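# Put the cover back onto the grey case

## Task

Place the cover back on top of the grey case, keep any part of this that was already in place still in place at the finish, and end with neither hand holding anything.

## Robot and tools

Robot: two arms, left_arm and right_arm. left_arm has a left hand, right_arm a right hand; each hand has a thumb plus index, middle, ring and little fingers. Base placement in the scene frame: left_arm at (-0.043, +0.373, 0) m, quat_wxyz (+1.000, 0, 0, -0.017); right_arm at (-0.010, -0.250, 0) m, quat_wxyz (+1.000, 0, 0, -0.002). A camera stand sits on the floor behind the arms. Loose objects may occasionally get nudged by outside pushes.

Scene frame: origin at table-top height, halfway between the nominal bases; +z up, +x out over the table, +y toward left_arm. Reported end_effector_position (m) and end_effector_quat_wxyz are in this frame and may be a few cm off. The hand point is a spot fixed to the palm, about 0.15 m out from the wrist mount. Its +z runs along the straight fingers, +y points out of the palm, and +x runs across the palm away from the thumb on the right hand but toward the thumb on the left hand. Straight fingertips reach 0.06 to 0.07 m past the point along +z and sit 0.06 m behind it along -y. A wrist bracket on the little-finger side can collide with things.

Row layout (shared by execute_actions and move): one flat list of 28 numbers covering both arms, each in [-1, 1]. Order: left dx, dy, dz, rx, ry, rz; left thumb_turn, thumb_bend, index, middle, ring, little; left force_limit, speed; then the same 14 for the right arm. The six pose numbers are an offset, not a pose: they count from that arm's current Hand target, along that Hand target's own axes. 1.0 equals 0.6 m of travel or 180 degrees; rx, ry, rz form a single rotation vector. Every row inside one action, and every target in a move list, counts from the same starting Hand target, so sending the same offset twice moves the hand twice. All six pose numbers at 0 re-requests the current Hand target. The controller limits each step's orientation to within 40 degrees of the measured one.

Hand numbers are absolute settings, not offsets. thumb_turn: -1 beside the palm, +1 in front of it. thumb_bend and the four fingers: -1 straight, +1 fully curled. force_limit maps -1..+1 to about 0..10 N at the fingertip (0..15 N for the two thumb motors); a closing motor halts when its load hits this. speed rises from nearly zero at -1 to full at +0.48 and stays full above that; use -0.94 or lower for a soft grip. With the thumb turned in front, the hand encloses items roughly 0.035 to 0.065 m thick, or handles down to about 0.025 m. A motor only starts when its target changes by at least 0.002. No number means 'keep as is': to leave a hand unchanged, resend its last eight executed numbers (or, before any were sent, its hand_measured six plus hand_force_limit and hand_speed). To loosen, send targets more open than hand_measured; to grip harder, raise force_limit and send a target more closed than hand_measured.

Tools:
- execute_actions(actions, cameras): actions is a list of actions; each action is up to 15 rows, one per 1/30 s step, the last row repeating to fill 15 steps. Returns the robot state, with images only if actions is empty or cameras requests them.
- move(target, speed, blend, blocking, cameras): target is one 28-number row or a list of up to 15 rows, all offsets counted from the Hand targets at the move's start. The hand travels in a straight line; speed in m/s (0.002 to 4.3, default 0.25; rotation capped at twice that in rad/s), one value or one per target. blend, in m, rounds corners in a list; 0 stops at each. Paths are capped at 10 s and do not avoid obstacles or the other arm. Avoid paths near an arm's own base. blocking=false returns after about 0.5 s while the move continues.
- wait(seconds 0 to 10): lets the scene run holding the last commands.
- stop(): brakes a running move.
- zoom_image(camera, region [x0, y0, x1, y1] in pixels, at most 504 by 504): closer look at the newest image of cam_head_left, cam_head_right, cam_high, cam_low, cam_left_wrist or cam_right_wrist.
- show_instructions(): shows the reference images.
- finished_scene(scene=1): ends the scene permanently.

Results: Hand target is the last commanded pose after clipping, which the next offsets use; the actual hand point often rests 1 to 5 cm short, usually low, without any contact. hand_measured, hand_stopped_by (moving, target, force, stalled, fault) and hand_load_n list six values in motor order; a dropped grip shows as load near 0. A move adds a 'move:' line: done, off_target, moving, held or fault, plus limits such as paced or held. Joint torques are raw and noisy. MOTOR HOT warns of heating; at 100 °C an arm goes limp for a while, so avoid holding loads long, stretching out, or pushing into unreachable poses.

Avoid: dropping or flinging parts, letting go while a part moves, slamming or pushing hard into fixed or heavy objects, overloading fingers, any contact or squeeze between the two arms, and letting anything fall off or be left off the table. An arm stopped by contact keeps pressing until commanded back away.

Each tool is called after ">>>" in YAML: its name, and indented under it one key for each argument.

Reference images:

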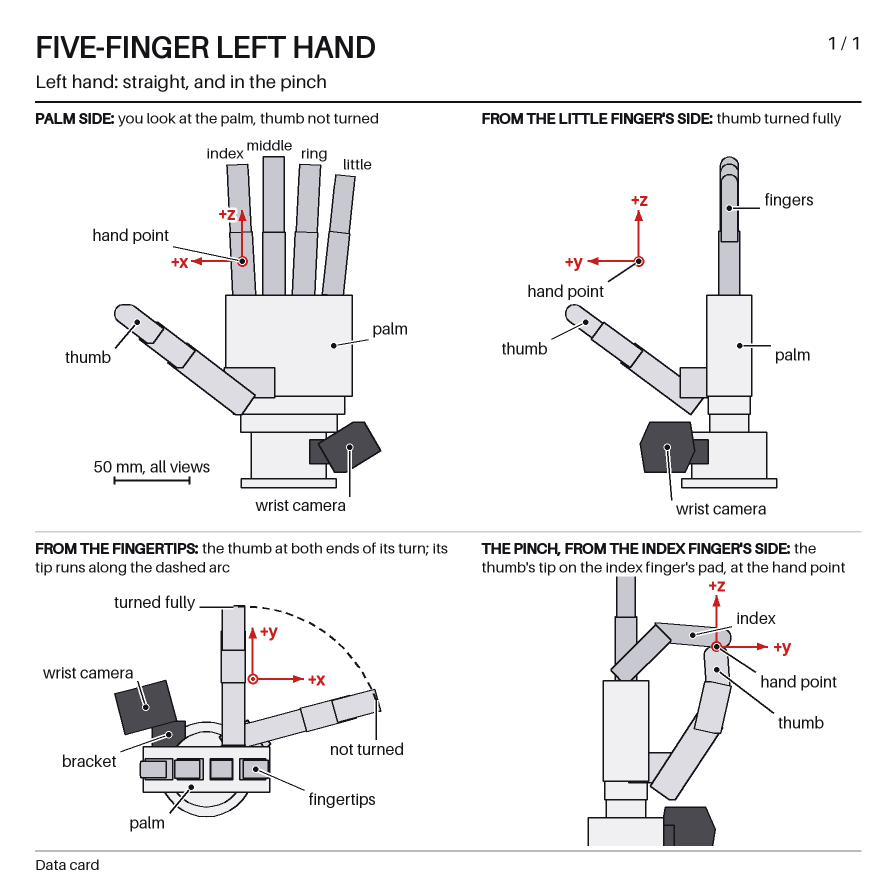

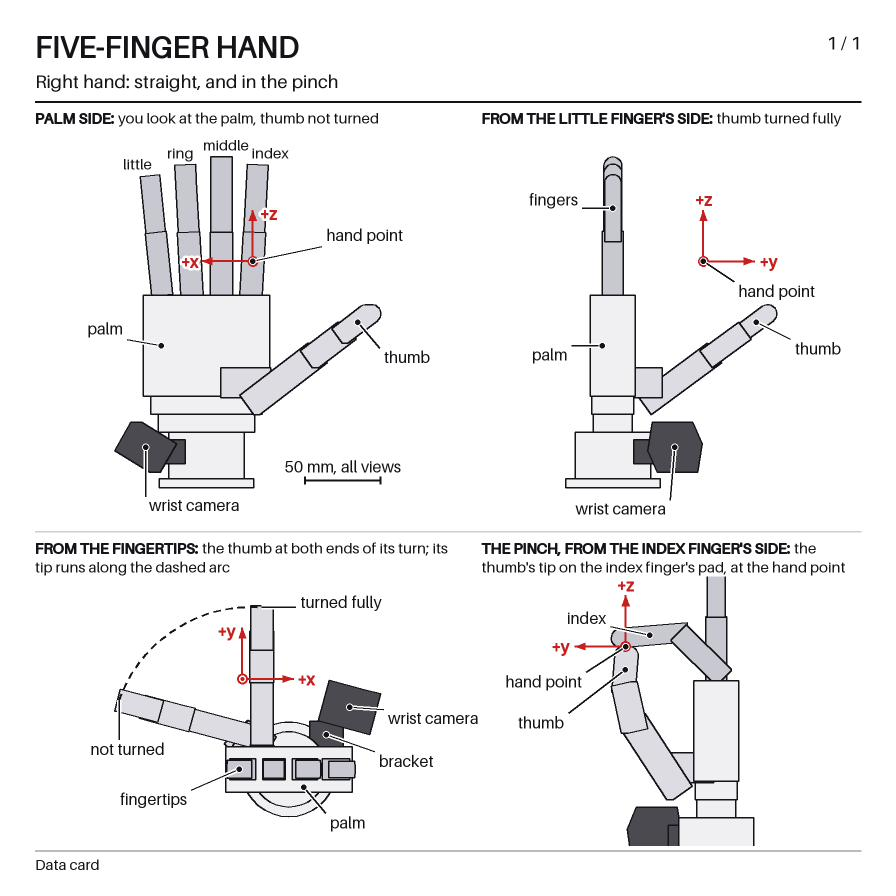

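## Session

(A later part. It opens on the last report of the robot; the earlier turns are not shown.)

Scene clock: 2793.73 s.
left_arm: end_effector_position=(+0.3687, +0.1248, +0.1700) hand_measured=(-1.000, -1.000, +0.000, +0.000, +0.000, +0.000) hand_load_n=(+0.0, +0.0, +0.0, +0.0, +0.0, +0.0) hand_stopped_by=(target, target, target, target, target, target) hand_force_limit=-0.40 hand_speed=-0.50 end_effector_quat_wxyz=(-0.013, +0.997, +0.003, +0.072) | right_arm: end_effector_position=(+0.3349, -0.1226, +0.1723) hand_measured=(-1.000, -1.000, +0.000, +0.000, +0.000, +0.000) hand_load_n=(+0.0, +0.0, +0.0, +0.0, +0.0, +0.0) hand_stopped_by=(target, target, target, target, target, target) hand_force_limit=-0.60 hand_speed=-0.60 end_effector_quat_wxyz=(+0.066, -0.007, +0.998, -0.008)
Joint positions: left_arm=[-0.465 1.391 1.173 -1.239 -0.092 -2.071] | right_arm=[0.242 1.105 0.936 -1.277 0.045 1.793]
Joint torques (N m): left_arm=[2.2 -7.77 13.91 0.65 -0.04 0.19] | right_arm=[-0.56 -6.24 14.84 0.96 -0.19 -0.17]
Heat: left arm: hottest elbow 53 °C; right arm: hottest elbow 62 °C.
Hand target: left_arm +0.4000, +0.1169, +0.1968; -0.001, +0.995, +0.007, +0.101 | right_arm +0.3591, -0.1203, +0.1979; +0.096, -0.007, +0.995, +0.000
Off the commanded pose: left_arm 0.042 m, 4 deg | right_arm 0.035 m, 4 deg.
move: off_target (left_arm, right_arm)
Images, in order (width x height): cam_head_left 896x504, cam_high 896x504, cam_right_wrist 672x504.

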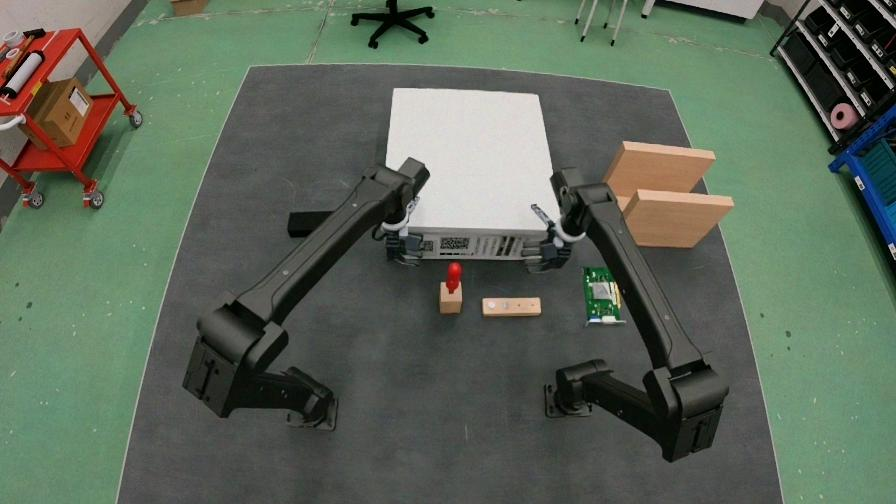

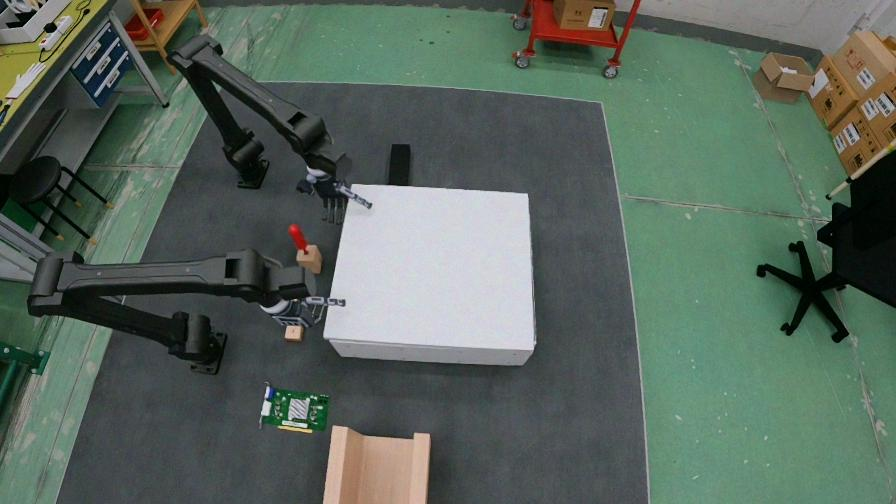

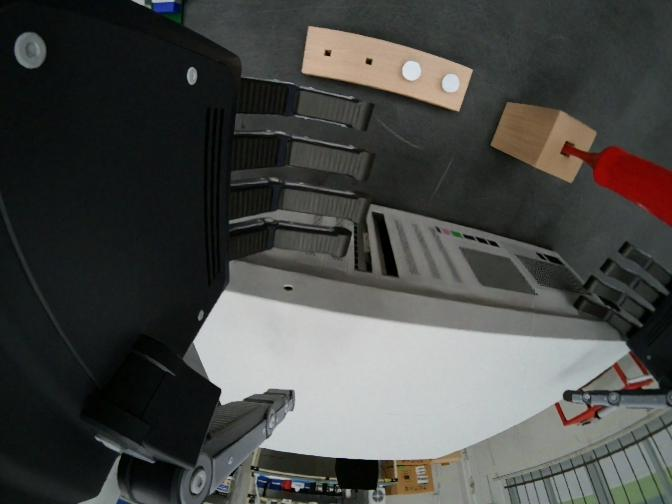

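>>> move:
  target: [0,0,0,0,0,0,-1,-1,0,0,0,0,-0.4,-0.5,-0.0377,-0.0005,-0.002,0,0,0,-1,-1,0,0,0,0,-0.6,-0.6]
  speed: 0.05
  cameras: ["cam_right_wrist","cam_head_left","cam_low","cam_high"]

>>> zoom_image:
  camera: "cam_head_left"
  region: [480, 180, 600, 300]

>>> zoom_image:
  camera: "cam_low"
  region: [370, 200, 490, 300]

Scene clock: 2798.93 s.
left_arm: end_effector_position=(+0.3690, +0.1248, +0.1700) hand_measured=(-1.000, -1.000, +0.000, +0.000, +0.000, +0.000) hand_load_n=(+0.0, +0.0, +0.0, +0.0, +0.0, +0.0) hand_stopped_by=(target, target, target, target, target, target) hand_force_limit=-0.40 hand_speed=-0.50 end_effector_quat_wxyz=(-0.013, +0.997, +0.003, +0.072) | right_arm: end_effector_position=(+0.3547, -0.1221, +0.1765) hand_measured=(-1.000, -1.000, +0.000, +0.000, +0.000, +0.000) hand_load_n=(+0.0, +0.0, +0.0, +0.0, +0.0, +0.5) hand_stopped_by=(target, target, target, target, target, target) hand_force_limit=-0.60 hand_speed=-0.60 end_effector_quat_wxyz=(+0.064, -0.009, +0.998, -0.007)
Joint positions: left_arm=[-0.464 1.392 1.175 -1.239 -0.092 -2.07] | right_arm=[0.228 1.16 0.988 -1.277 0.042 1.775]
Joint torques (N m): left_arm=[2.26 -7.77 13.83 0.66 -0.03 0.18] | right_arm=[0.03 -6.65 15.36 0.9 -0.13 -0.1]
Heat: left arm: hottest elbow 53 °C; right arm: hottest elbow 63 °C.
Hand target: left_arm +0.4000, +0.1169, +0.1968; -0.001, +0.995, +0.007, +0.101 | right_arm +0.3811, -0.1203, +0.2035; +0.096, -0.007, +0.995, +0.000
Off the commanded pose: left_arm 0.042 m, 4 deg | right_arm 0.038 m, 4 deg.
move: off_target (left_arm, right_arm)
Images, in order (width x height): cam_head_left 896x504, cam_high 896x504, cam_low 896x504, cam_right_wrist 672x504.

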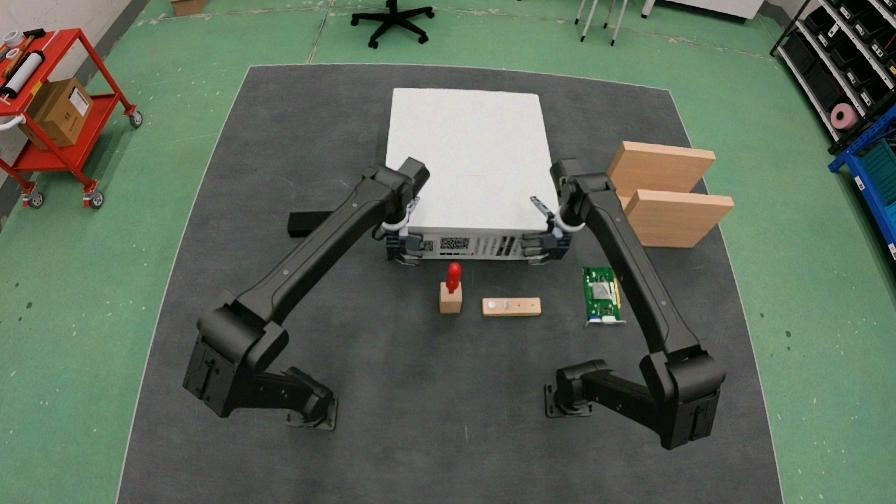

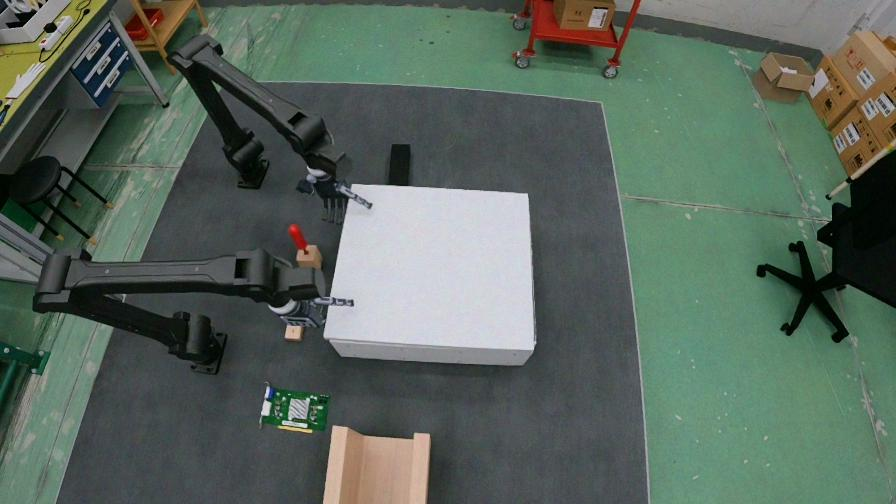

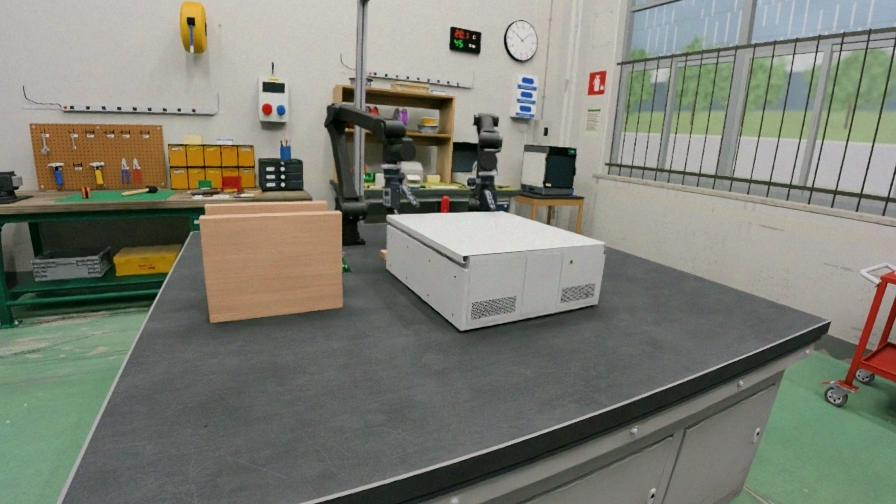

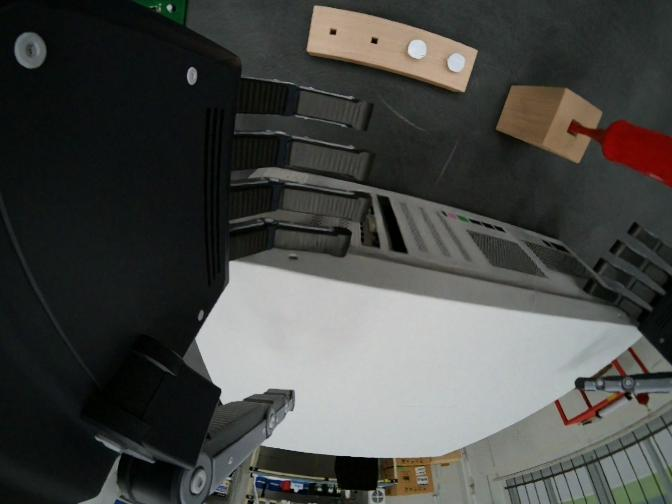

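Scaled by 4.200.

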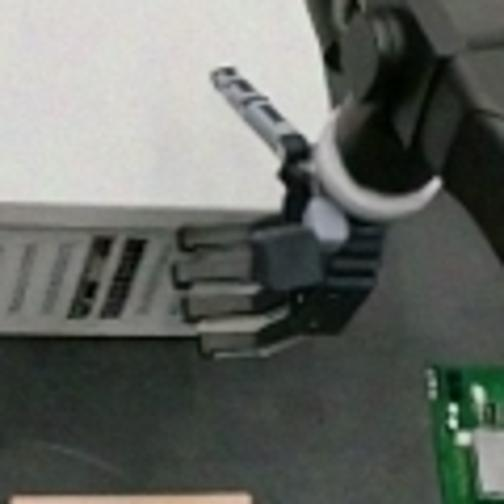

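Scaled by 4.200.

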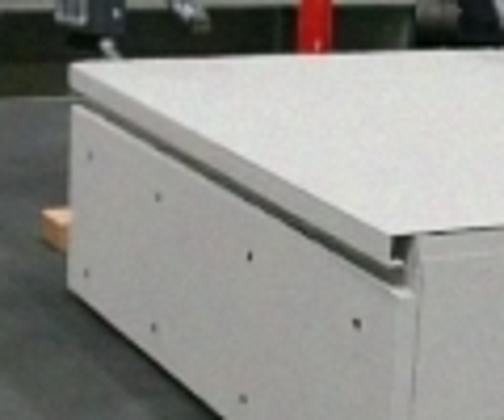

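>>> move:
  target: [0,0,0,0,0,0,-1,-1,0,0,0,0,-0.4,-0.5,-0.0203,-0.0003,0.0005,0,0,0,-1,-1,0,0,0,0,-0.6,-0.6]
  speed: 0.04
  cameras: ["cam_head_left","cam_low","cam_high"]

>>> zoom_image:
  camera: "cam_low"
  region: [370, 200, 490, 300]

>>> zoom_image:
  camera: "cam_high"
  region: [430, 300, 550, 380]

Scene clock: 2805.10 s.
left_arm: end_effector_position=(+0.3709, +0.1248, +0.1700) hand_measured=(-1.000, -1.000, +0.000, +0.000, +0.000, +0.000) hand_load_n=(-0.5, +0.0, +0.0, +0.0, +0.0, +0.0) hand_stopped_by=(target, target, target, target, target, target) hand_force_limit=-0.40 hand_speed=-0.50 end_effector_quat_wxyz=(-0.013, +0.997, +0.004, +0.072) | right_arm: end_effector_position=(+0.3579, -0.1215, +0.1739) hand_measured=(-1.000, -1.000, +0.000, +0.000, +0.000, +0.000) hand_load_n=(+0.0, +0.0, -0.5, +0.0, +0.0, +0.0) hand_stopped_by=(target, target, target, target, target, target) hand_force_limit=-0.60 hand_speed=-0.60 end_effector_quat_wxyz=(+0.056, -0.016, +0.998, -0.008)
Joint positions: left_arm=[-0.462 1.396 1.179 -1.239 -0.092 -2.07] | right_arm=[0.223 1.184 1.003 -1.283 0.038 1.757]
Joint torques (N m): left_arm=[2.2 -8.06 13.63 0.75 -0.04 0.17] | right_arm=[1.03 -5.77 16.69 1.21 -0.05 0]
Heat: left arm: hottest elbow 54 °C; right arm: hottest elbow 63 °C.
Hand target: left_arm +0.4000, +0.1169, +0.1969; -0.001, +0.995, +0.007, +0.101 | right_arm +0.3931, -0.1203, +0.2054; +0.096, -0.007, +0.995, +0.000
Off the commanded pose: left_arm 0.040 m, 4 deg | right_arm 0.047 m, 5 deg.
move: off_target (left_arm, right_arm)
Images, in order (width x height): cam_head_left 896x504, cam_high 896x504, cam_low 896x504.

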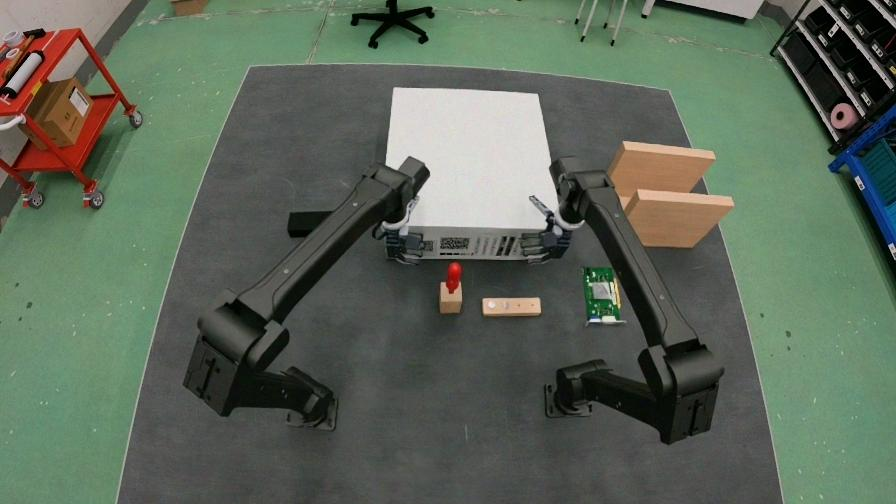

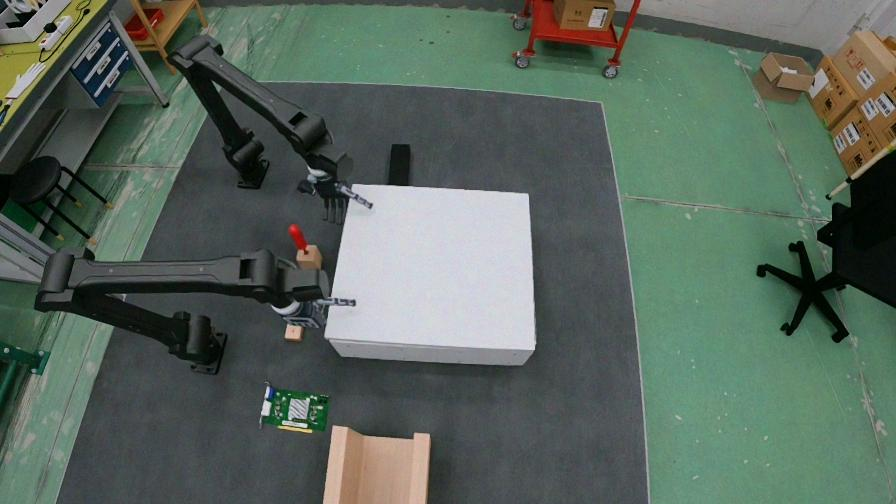

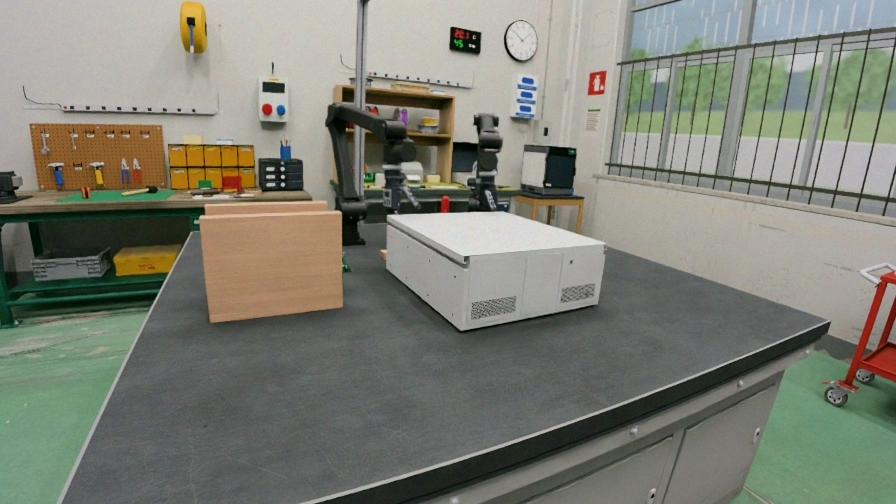

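Scaled by 4.200.

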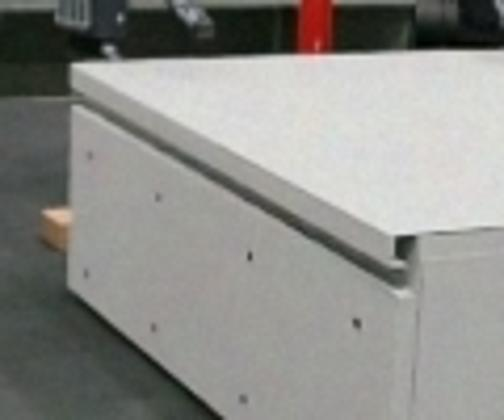

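Scaled by 4.200.

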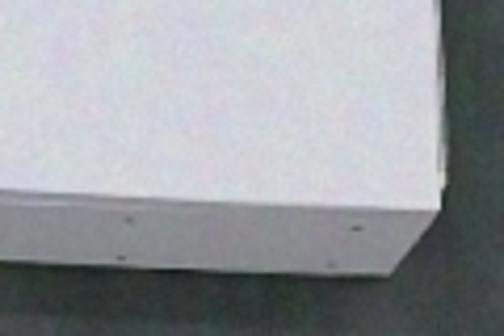

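>>> move:
  target: [-0.0448,-0.0006,0.0112,0,0,0,-1,-1,0,0,0,0,-0.4,-0.5,-0.0254,-0.0004,0.0006,0,0,0,-1,-1,0,0,0,0,-0.6,-0.6]
  speed: 0.04
  cameras: ["cam_head_left","cam_head_right","cam_low","cam_high"]

>>> zoom_image:
  camera: "cam_low"
  region: [370, 200, 490, 300]

>>> zoom_image:
  camera: "cam_high"
  region: [430, 300, 550, 380]

>>> zoom_image:
  camera: "cam_low"
  region: [540, 190, 640, 290]

Scene clock: 2815.70 s.
left_arm: end_effector_position=(+0.3695, +0.1210, +0.1794) hand_measured=(-1.000, -1.000, +0.000, +0.000, +0.000, +0.000) hand_load_n=(+0.0, +0.0, +0.5, +0.0, +0.5, +0.0) hand_stopped_by=(target, target, target, target, target, target) hand_force_limit=-0.40 hand_speed=-0.50 end_effector_quat_wxyz=(-0.007, +0.997, +0.003, +0.083) | right_arm: end_effector_position=(+0.3617, -0.1217, +0.1738) hand_measured=(-1.000, -1.000, +0.000, +0.000, +0.000, +0.000) hand_load_n=(+0.0, +0.0, -1.5, +0.0, +0.0, +0.0) hand_stopped_by=(target, target, target, target, target, target) hand_force_limit=-0.60 hand_speed=-0.60 end_effector_quat_wxyz=(+0.043, -0.021, +0.999, -0.008)
Joint positions: left_arm=[-0.471 1.377 1.179 -1.234 -0.093 -2.077] | right_arm=[0.217 1.212 1.029 -1.306 0.033 1.741]
Joint torques (N m): left_arm=[0.56 -10.23 8.05 1.62 -0.16 -0.03] | right_arm=[0.03 -6.24 17.39 1.73 0.05 0.13]
Heat: left arm: hottest elbow 54 °C; right arm: hottest elbow 65 °C.
Hand target: left_arm +0.3750, +0.1169, +0.1849; -0.001, +0.995, +0.008, +0.101 | right_arm +0.4080, -0.1202, +0.2079; +0.096, -0.007, +0.995, +0.000
Off the commanded pose: left_arm 0.009 m, 2 deg | right_arm 0.058 m, 6 deg.
move: off_target (right_arm)
Images, in order (width x height): cam_head_left 896x504, cam_head_right 896x504, cam_high 896x504, cam_low 896x504.

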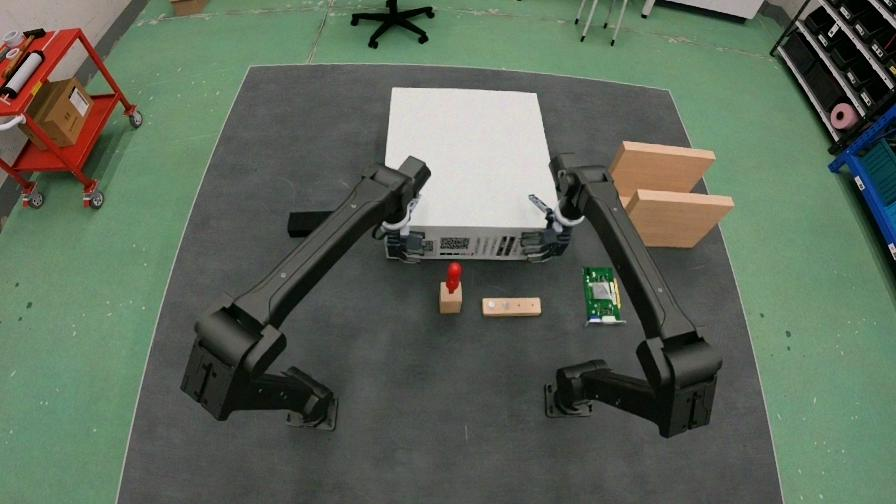

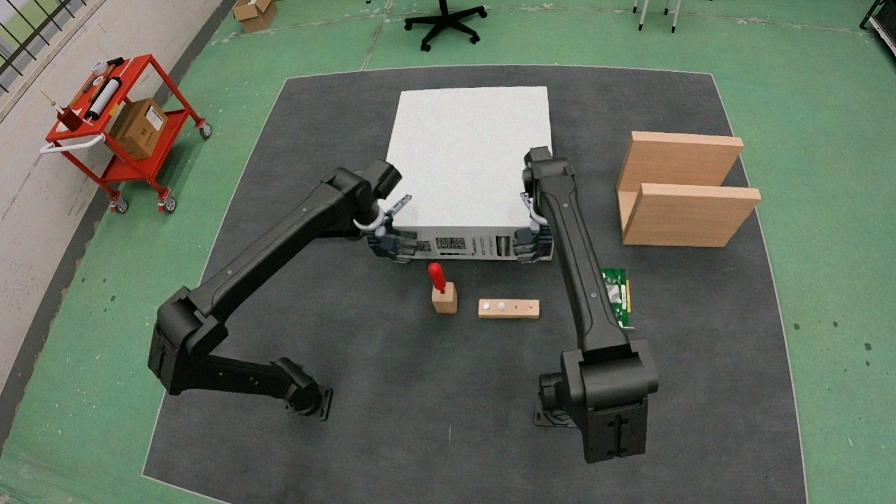

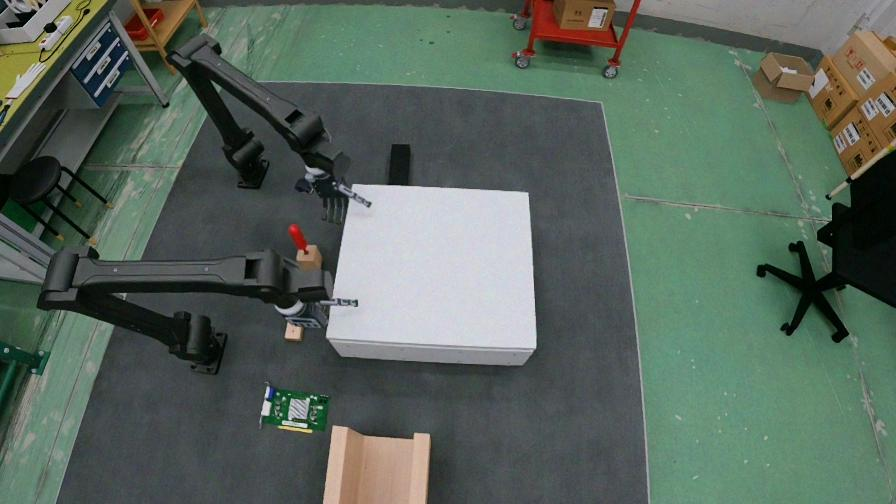

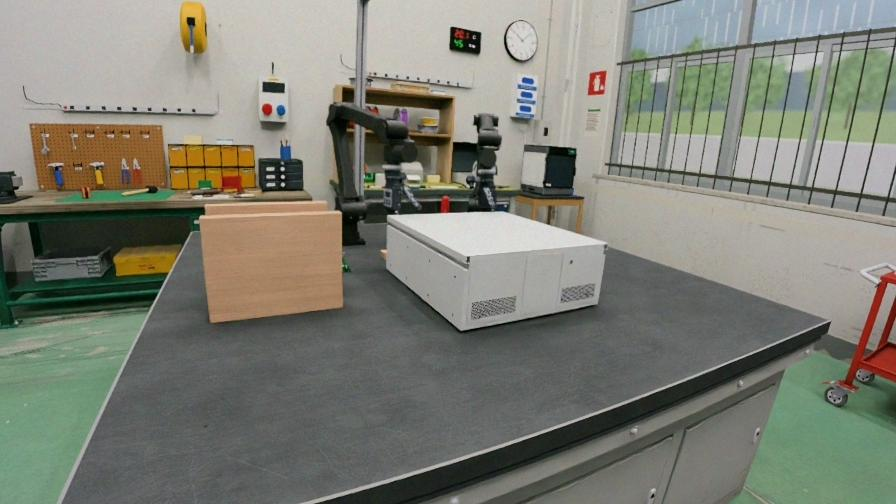

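Scaled by 4.200.

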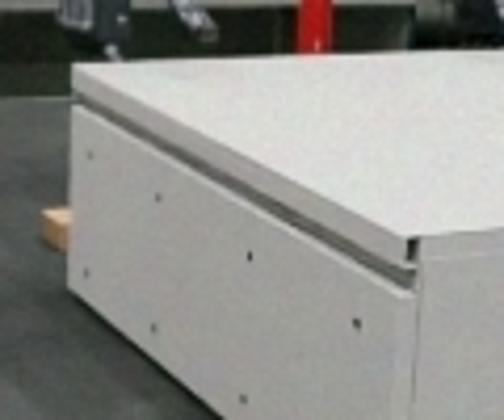

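Scaled by 4.200.

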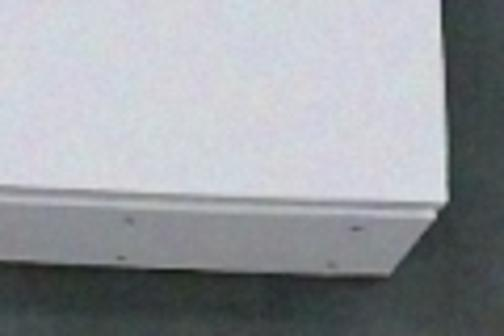

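Scaled by 5.040.

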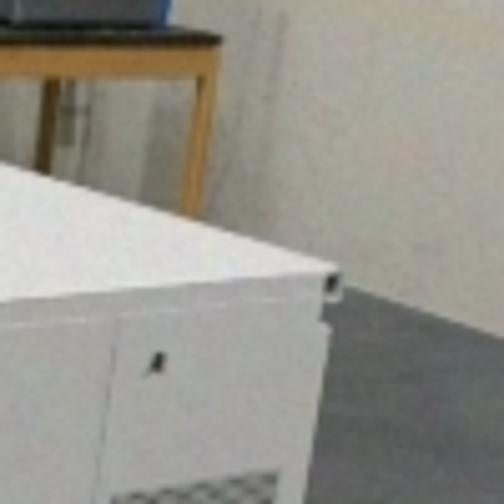

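>>> zoom_image:
  camera: "cam_high"
  region: [450, 170, 550, 270]

>>> zoom_image:
  camera: "cam_high"
  region: [310, 300, 430, 380]

>>> zoom_image:
  camera: "cam_head_right"
  region: [370, 180, 570, 280]

>>> zoom_image:
  camera: "cam_head_left"
  region: [370, 180, 570, 280]

Scaled by 5.040.

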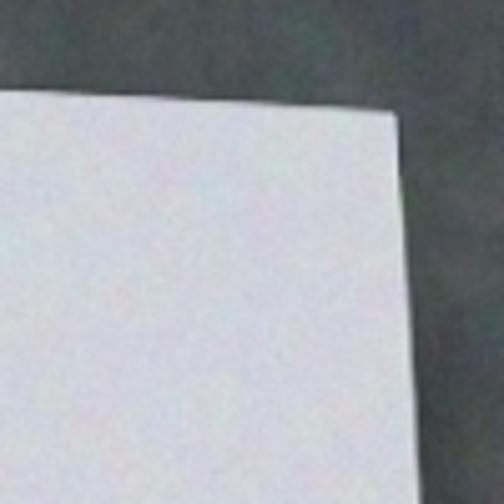

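Scaled by 4.200.

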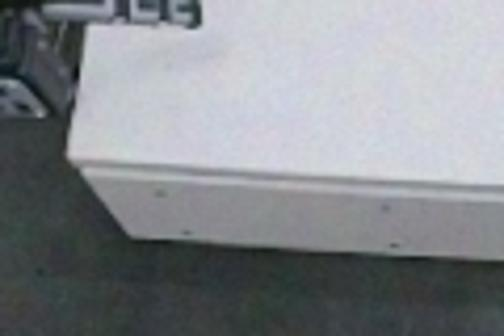

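Scaled by 2.520.

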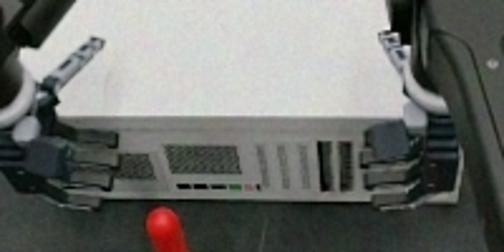

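Scaled by 2.520.

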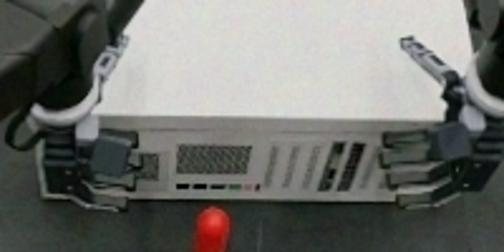

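>>> zoom_image:
  camera: "cam_low"
  region: [450, 235, 530, 285]

>>> zoom_image:
  camera: "cam_low"
  region: [560, 225, 620, 275]

>>> zoom_image:
  camera: "cam_low"
  region: [380, 200, 440, 250]

Scaled by 6.300.

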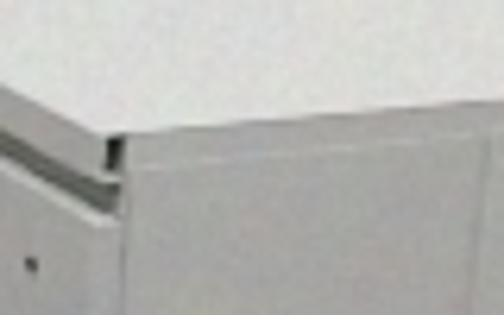

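Scaled by 8.400.

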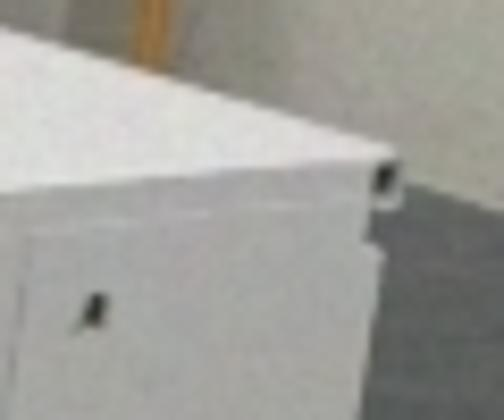

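Scaled by 8.400.

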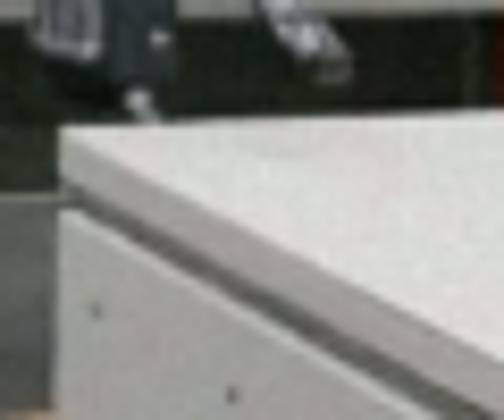

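>>> move:
  target:
    - [-0.0963,-0.0064,-0.0283,0,0,0,-1,-1,0,0,0,0,-0.4,-0.5,0.1626,0.0023,-0.0181,0,0,0,-1,-1,0,0,0,0,-0.6,-0.6]
    - [-0.064,-0.0233,-0.226,0,0,0,-1,-1,0,0,0,0,-0.4,-0.5,0.1407,0.0023,-0.2173,0,0,0,-1,-1,0,0,0,0,-0.6,-0.6]
  speed: [0.08,0.15]
  cameras: ["all"]

>>> zoom_image:
  camera: "cam_head_right"
  region: [370, 180, 570, 280]

>>> zoom_image:
  camera: "cam_head_left"
  region: [370, 180, 570, 280]

>>> zoom_image:
  camera: "cam_low"
  region: [370, 200, 490, 300]

>>> zoom_image:
  camera: "cam_low"
  region: [540, 190, 640, 290]

Scene clock: 2862.37 s.
left_arm: end_effector_position=(+0.2990, +0.1355, +0.2856) hand_measured=(-1.000, -1.000, +0.000, +0.000, +0.000, +0.000) hand_load_n=(+0.0, +0.0, +0.0, +0.0, +0.0, +0.0) hand_stopped_by=(target, target, target, target, target, target) hand_force_limit=-0.40 hand_speed=-0.50 end_effector_quat_wxyz=(-0.005, +0.996, -0.017, +0.082) | right_arm: end_effector_position=(+0.2909, -0.1262, +0.2947) hand_measured=(-1.000, -1.000, +0.000, +0.000, +0.000, +0.000) hand_load_n=(+0.0, +0.0, +0.0, +0.5, +0.0, +0.0) hand_stopped_by=(target, target, target, target, target, target) hand_force_limit=-0.60 hand_speed=-0.60 end_effector_quat_wxyz=(+0.075, -0.009, +0.997, -0.005)
Joint positions: left_arm=[-0.525 1.187 1.289 -1.537 -0.093 -2.089] | right_arm=[0.268 0.976 1.17 -1.623 0.047 1.814]
Joint torques (N m): left_arm=[1.32 -5.48 12.85 -0.13 0.24 -0.01] | right_arm=[2.32 -3.6 15.21 0.21 0.08 0.14]
Heat: left arm: hottest elbow 48 °C; right arm: hottest elbow 65 °C.
Hand target: left_arm +0.3099, +0.1298, +0.3101; +0.000, +0.995, +0.008, +0.101 | right_arm +0.3004, -0.1204, +0.3197; +0.095, -0.007, +0.995, +0.000
Off the commanded pose: left_arm 0.027 m, 4 deg | right_arm 0.028 m, 2 deg.
joint sent to its limit (left arm) — joint 6 (wrist roll), lower limit. The joint targets still meet the commanded pose.
move: off_target (left_arm, right_arm)

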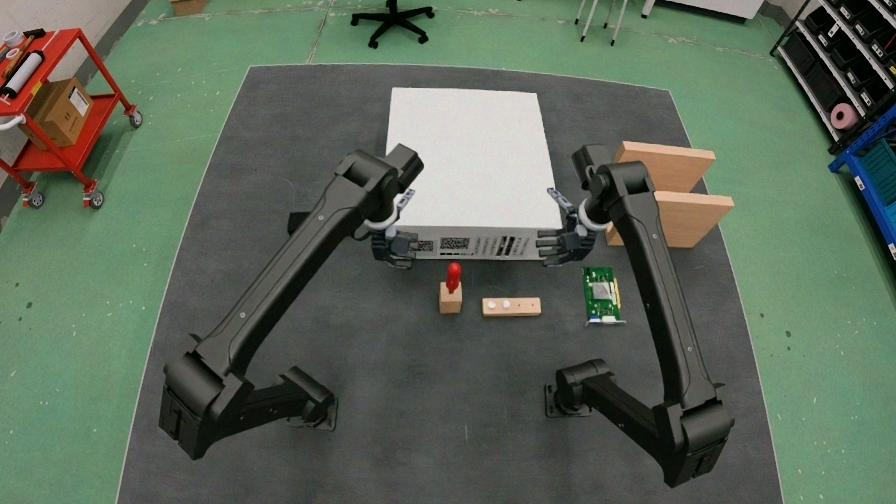

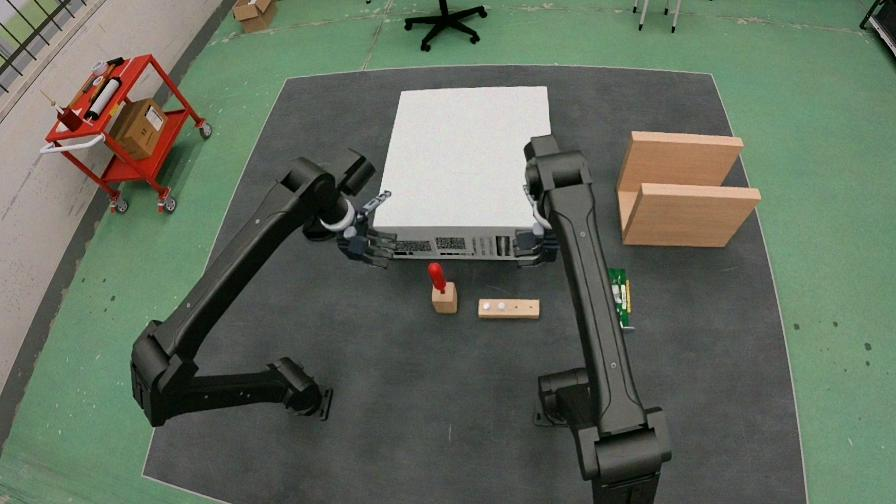

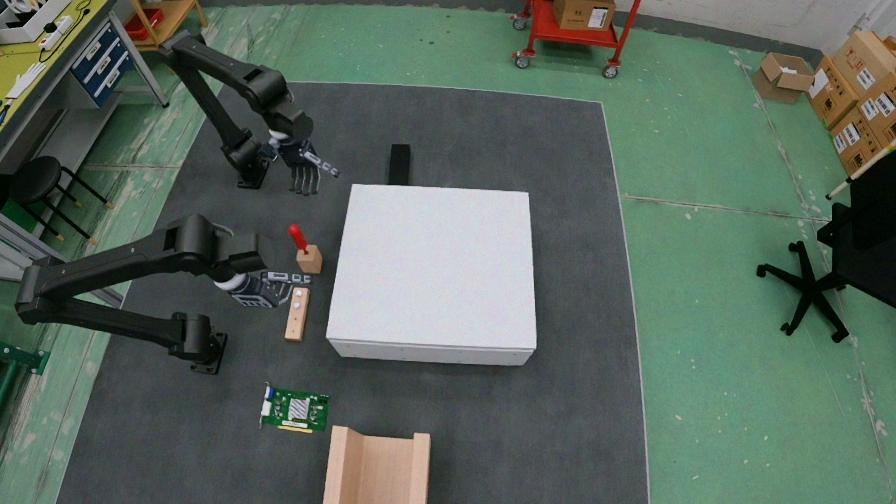

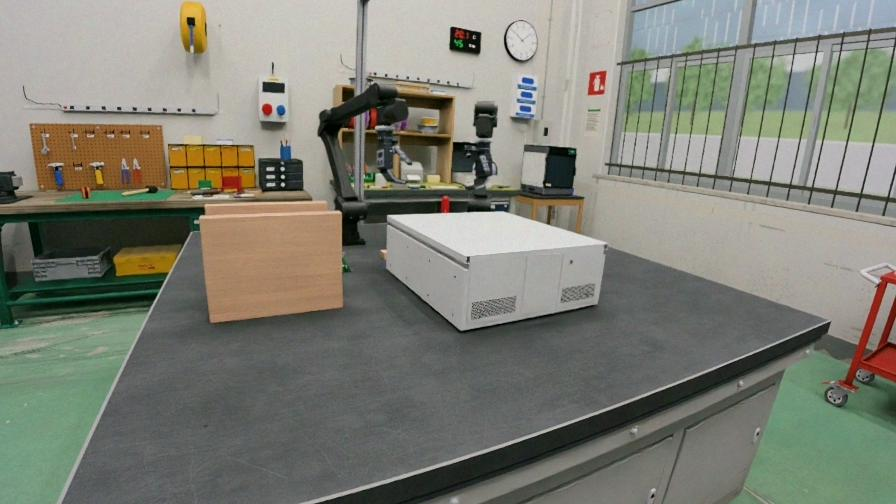

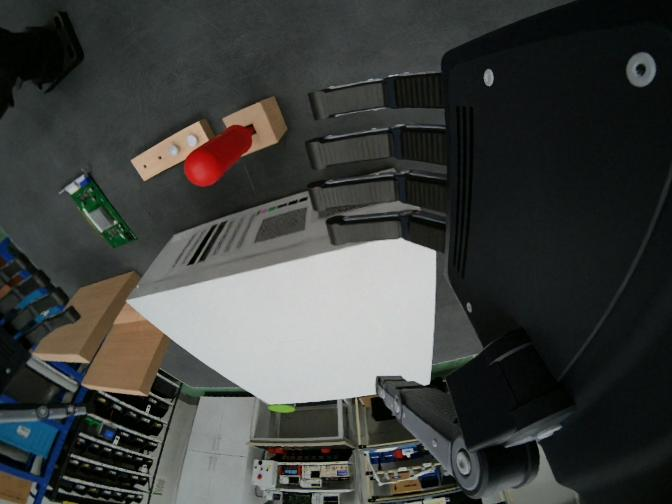

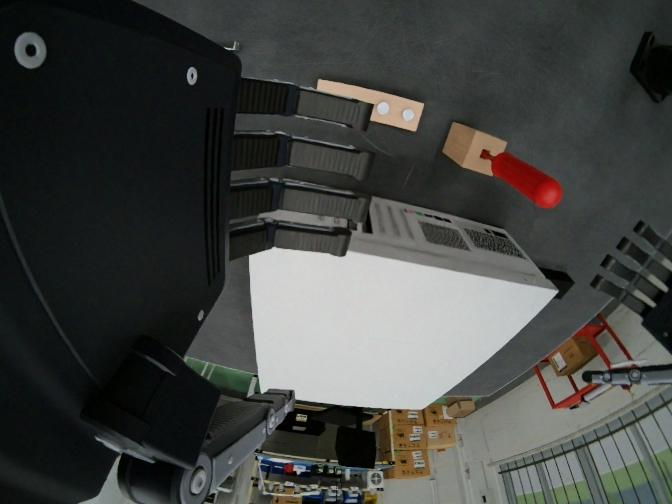

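Scaled by 2.520.

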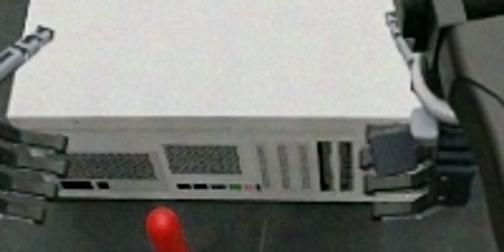

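Scaled by 2.520.

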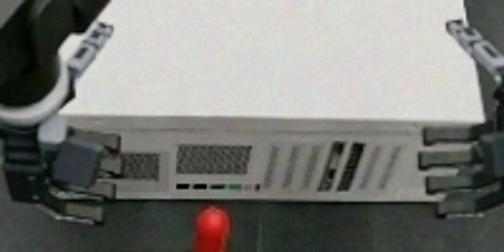

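Scaled by 4.200.

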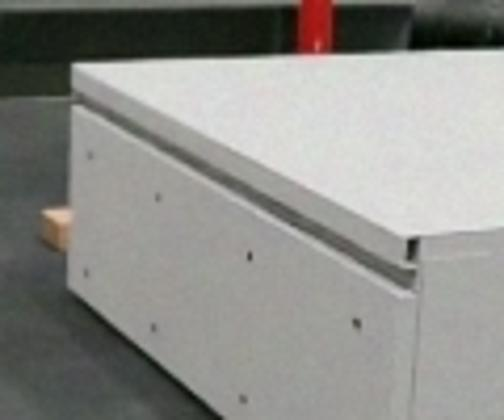

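Scaled by 5.040.

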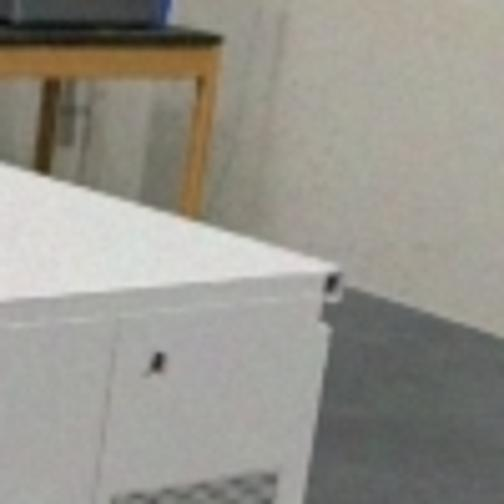

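>>> finished_scene:

The scene is finished: the task was done.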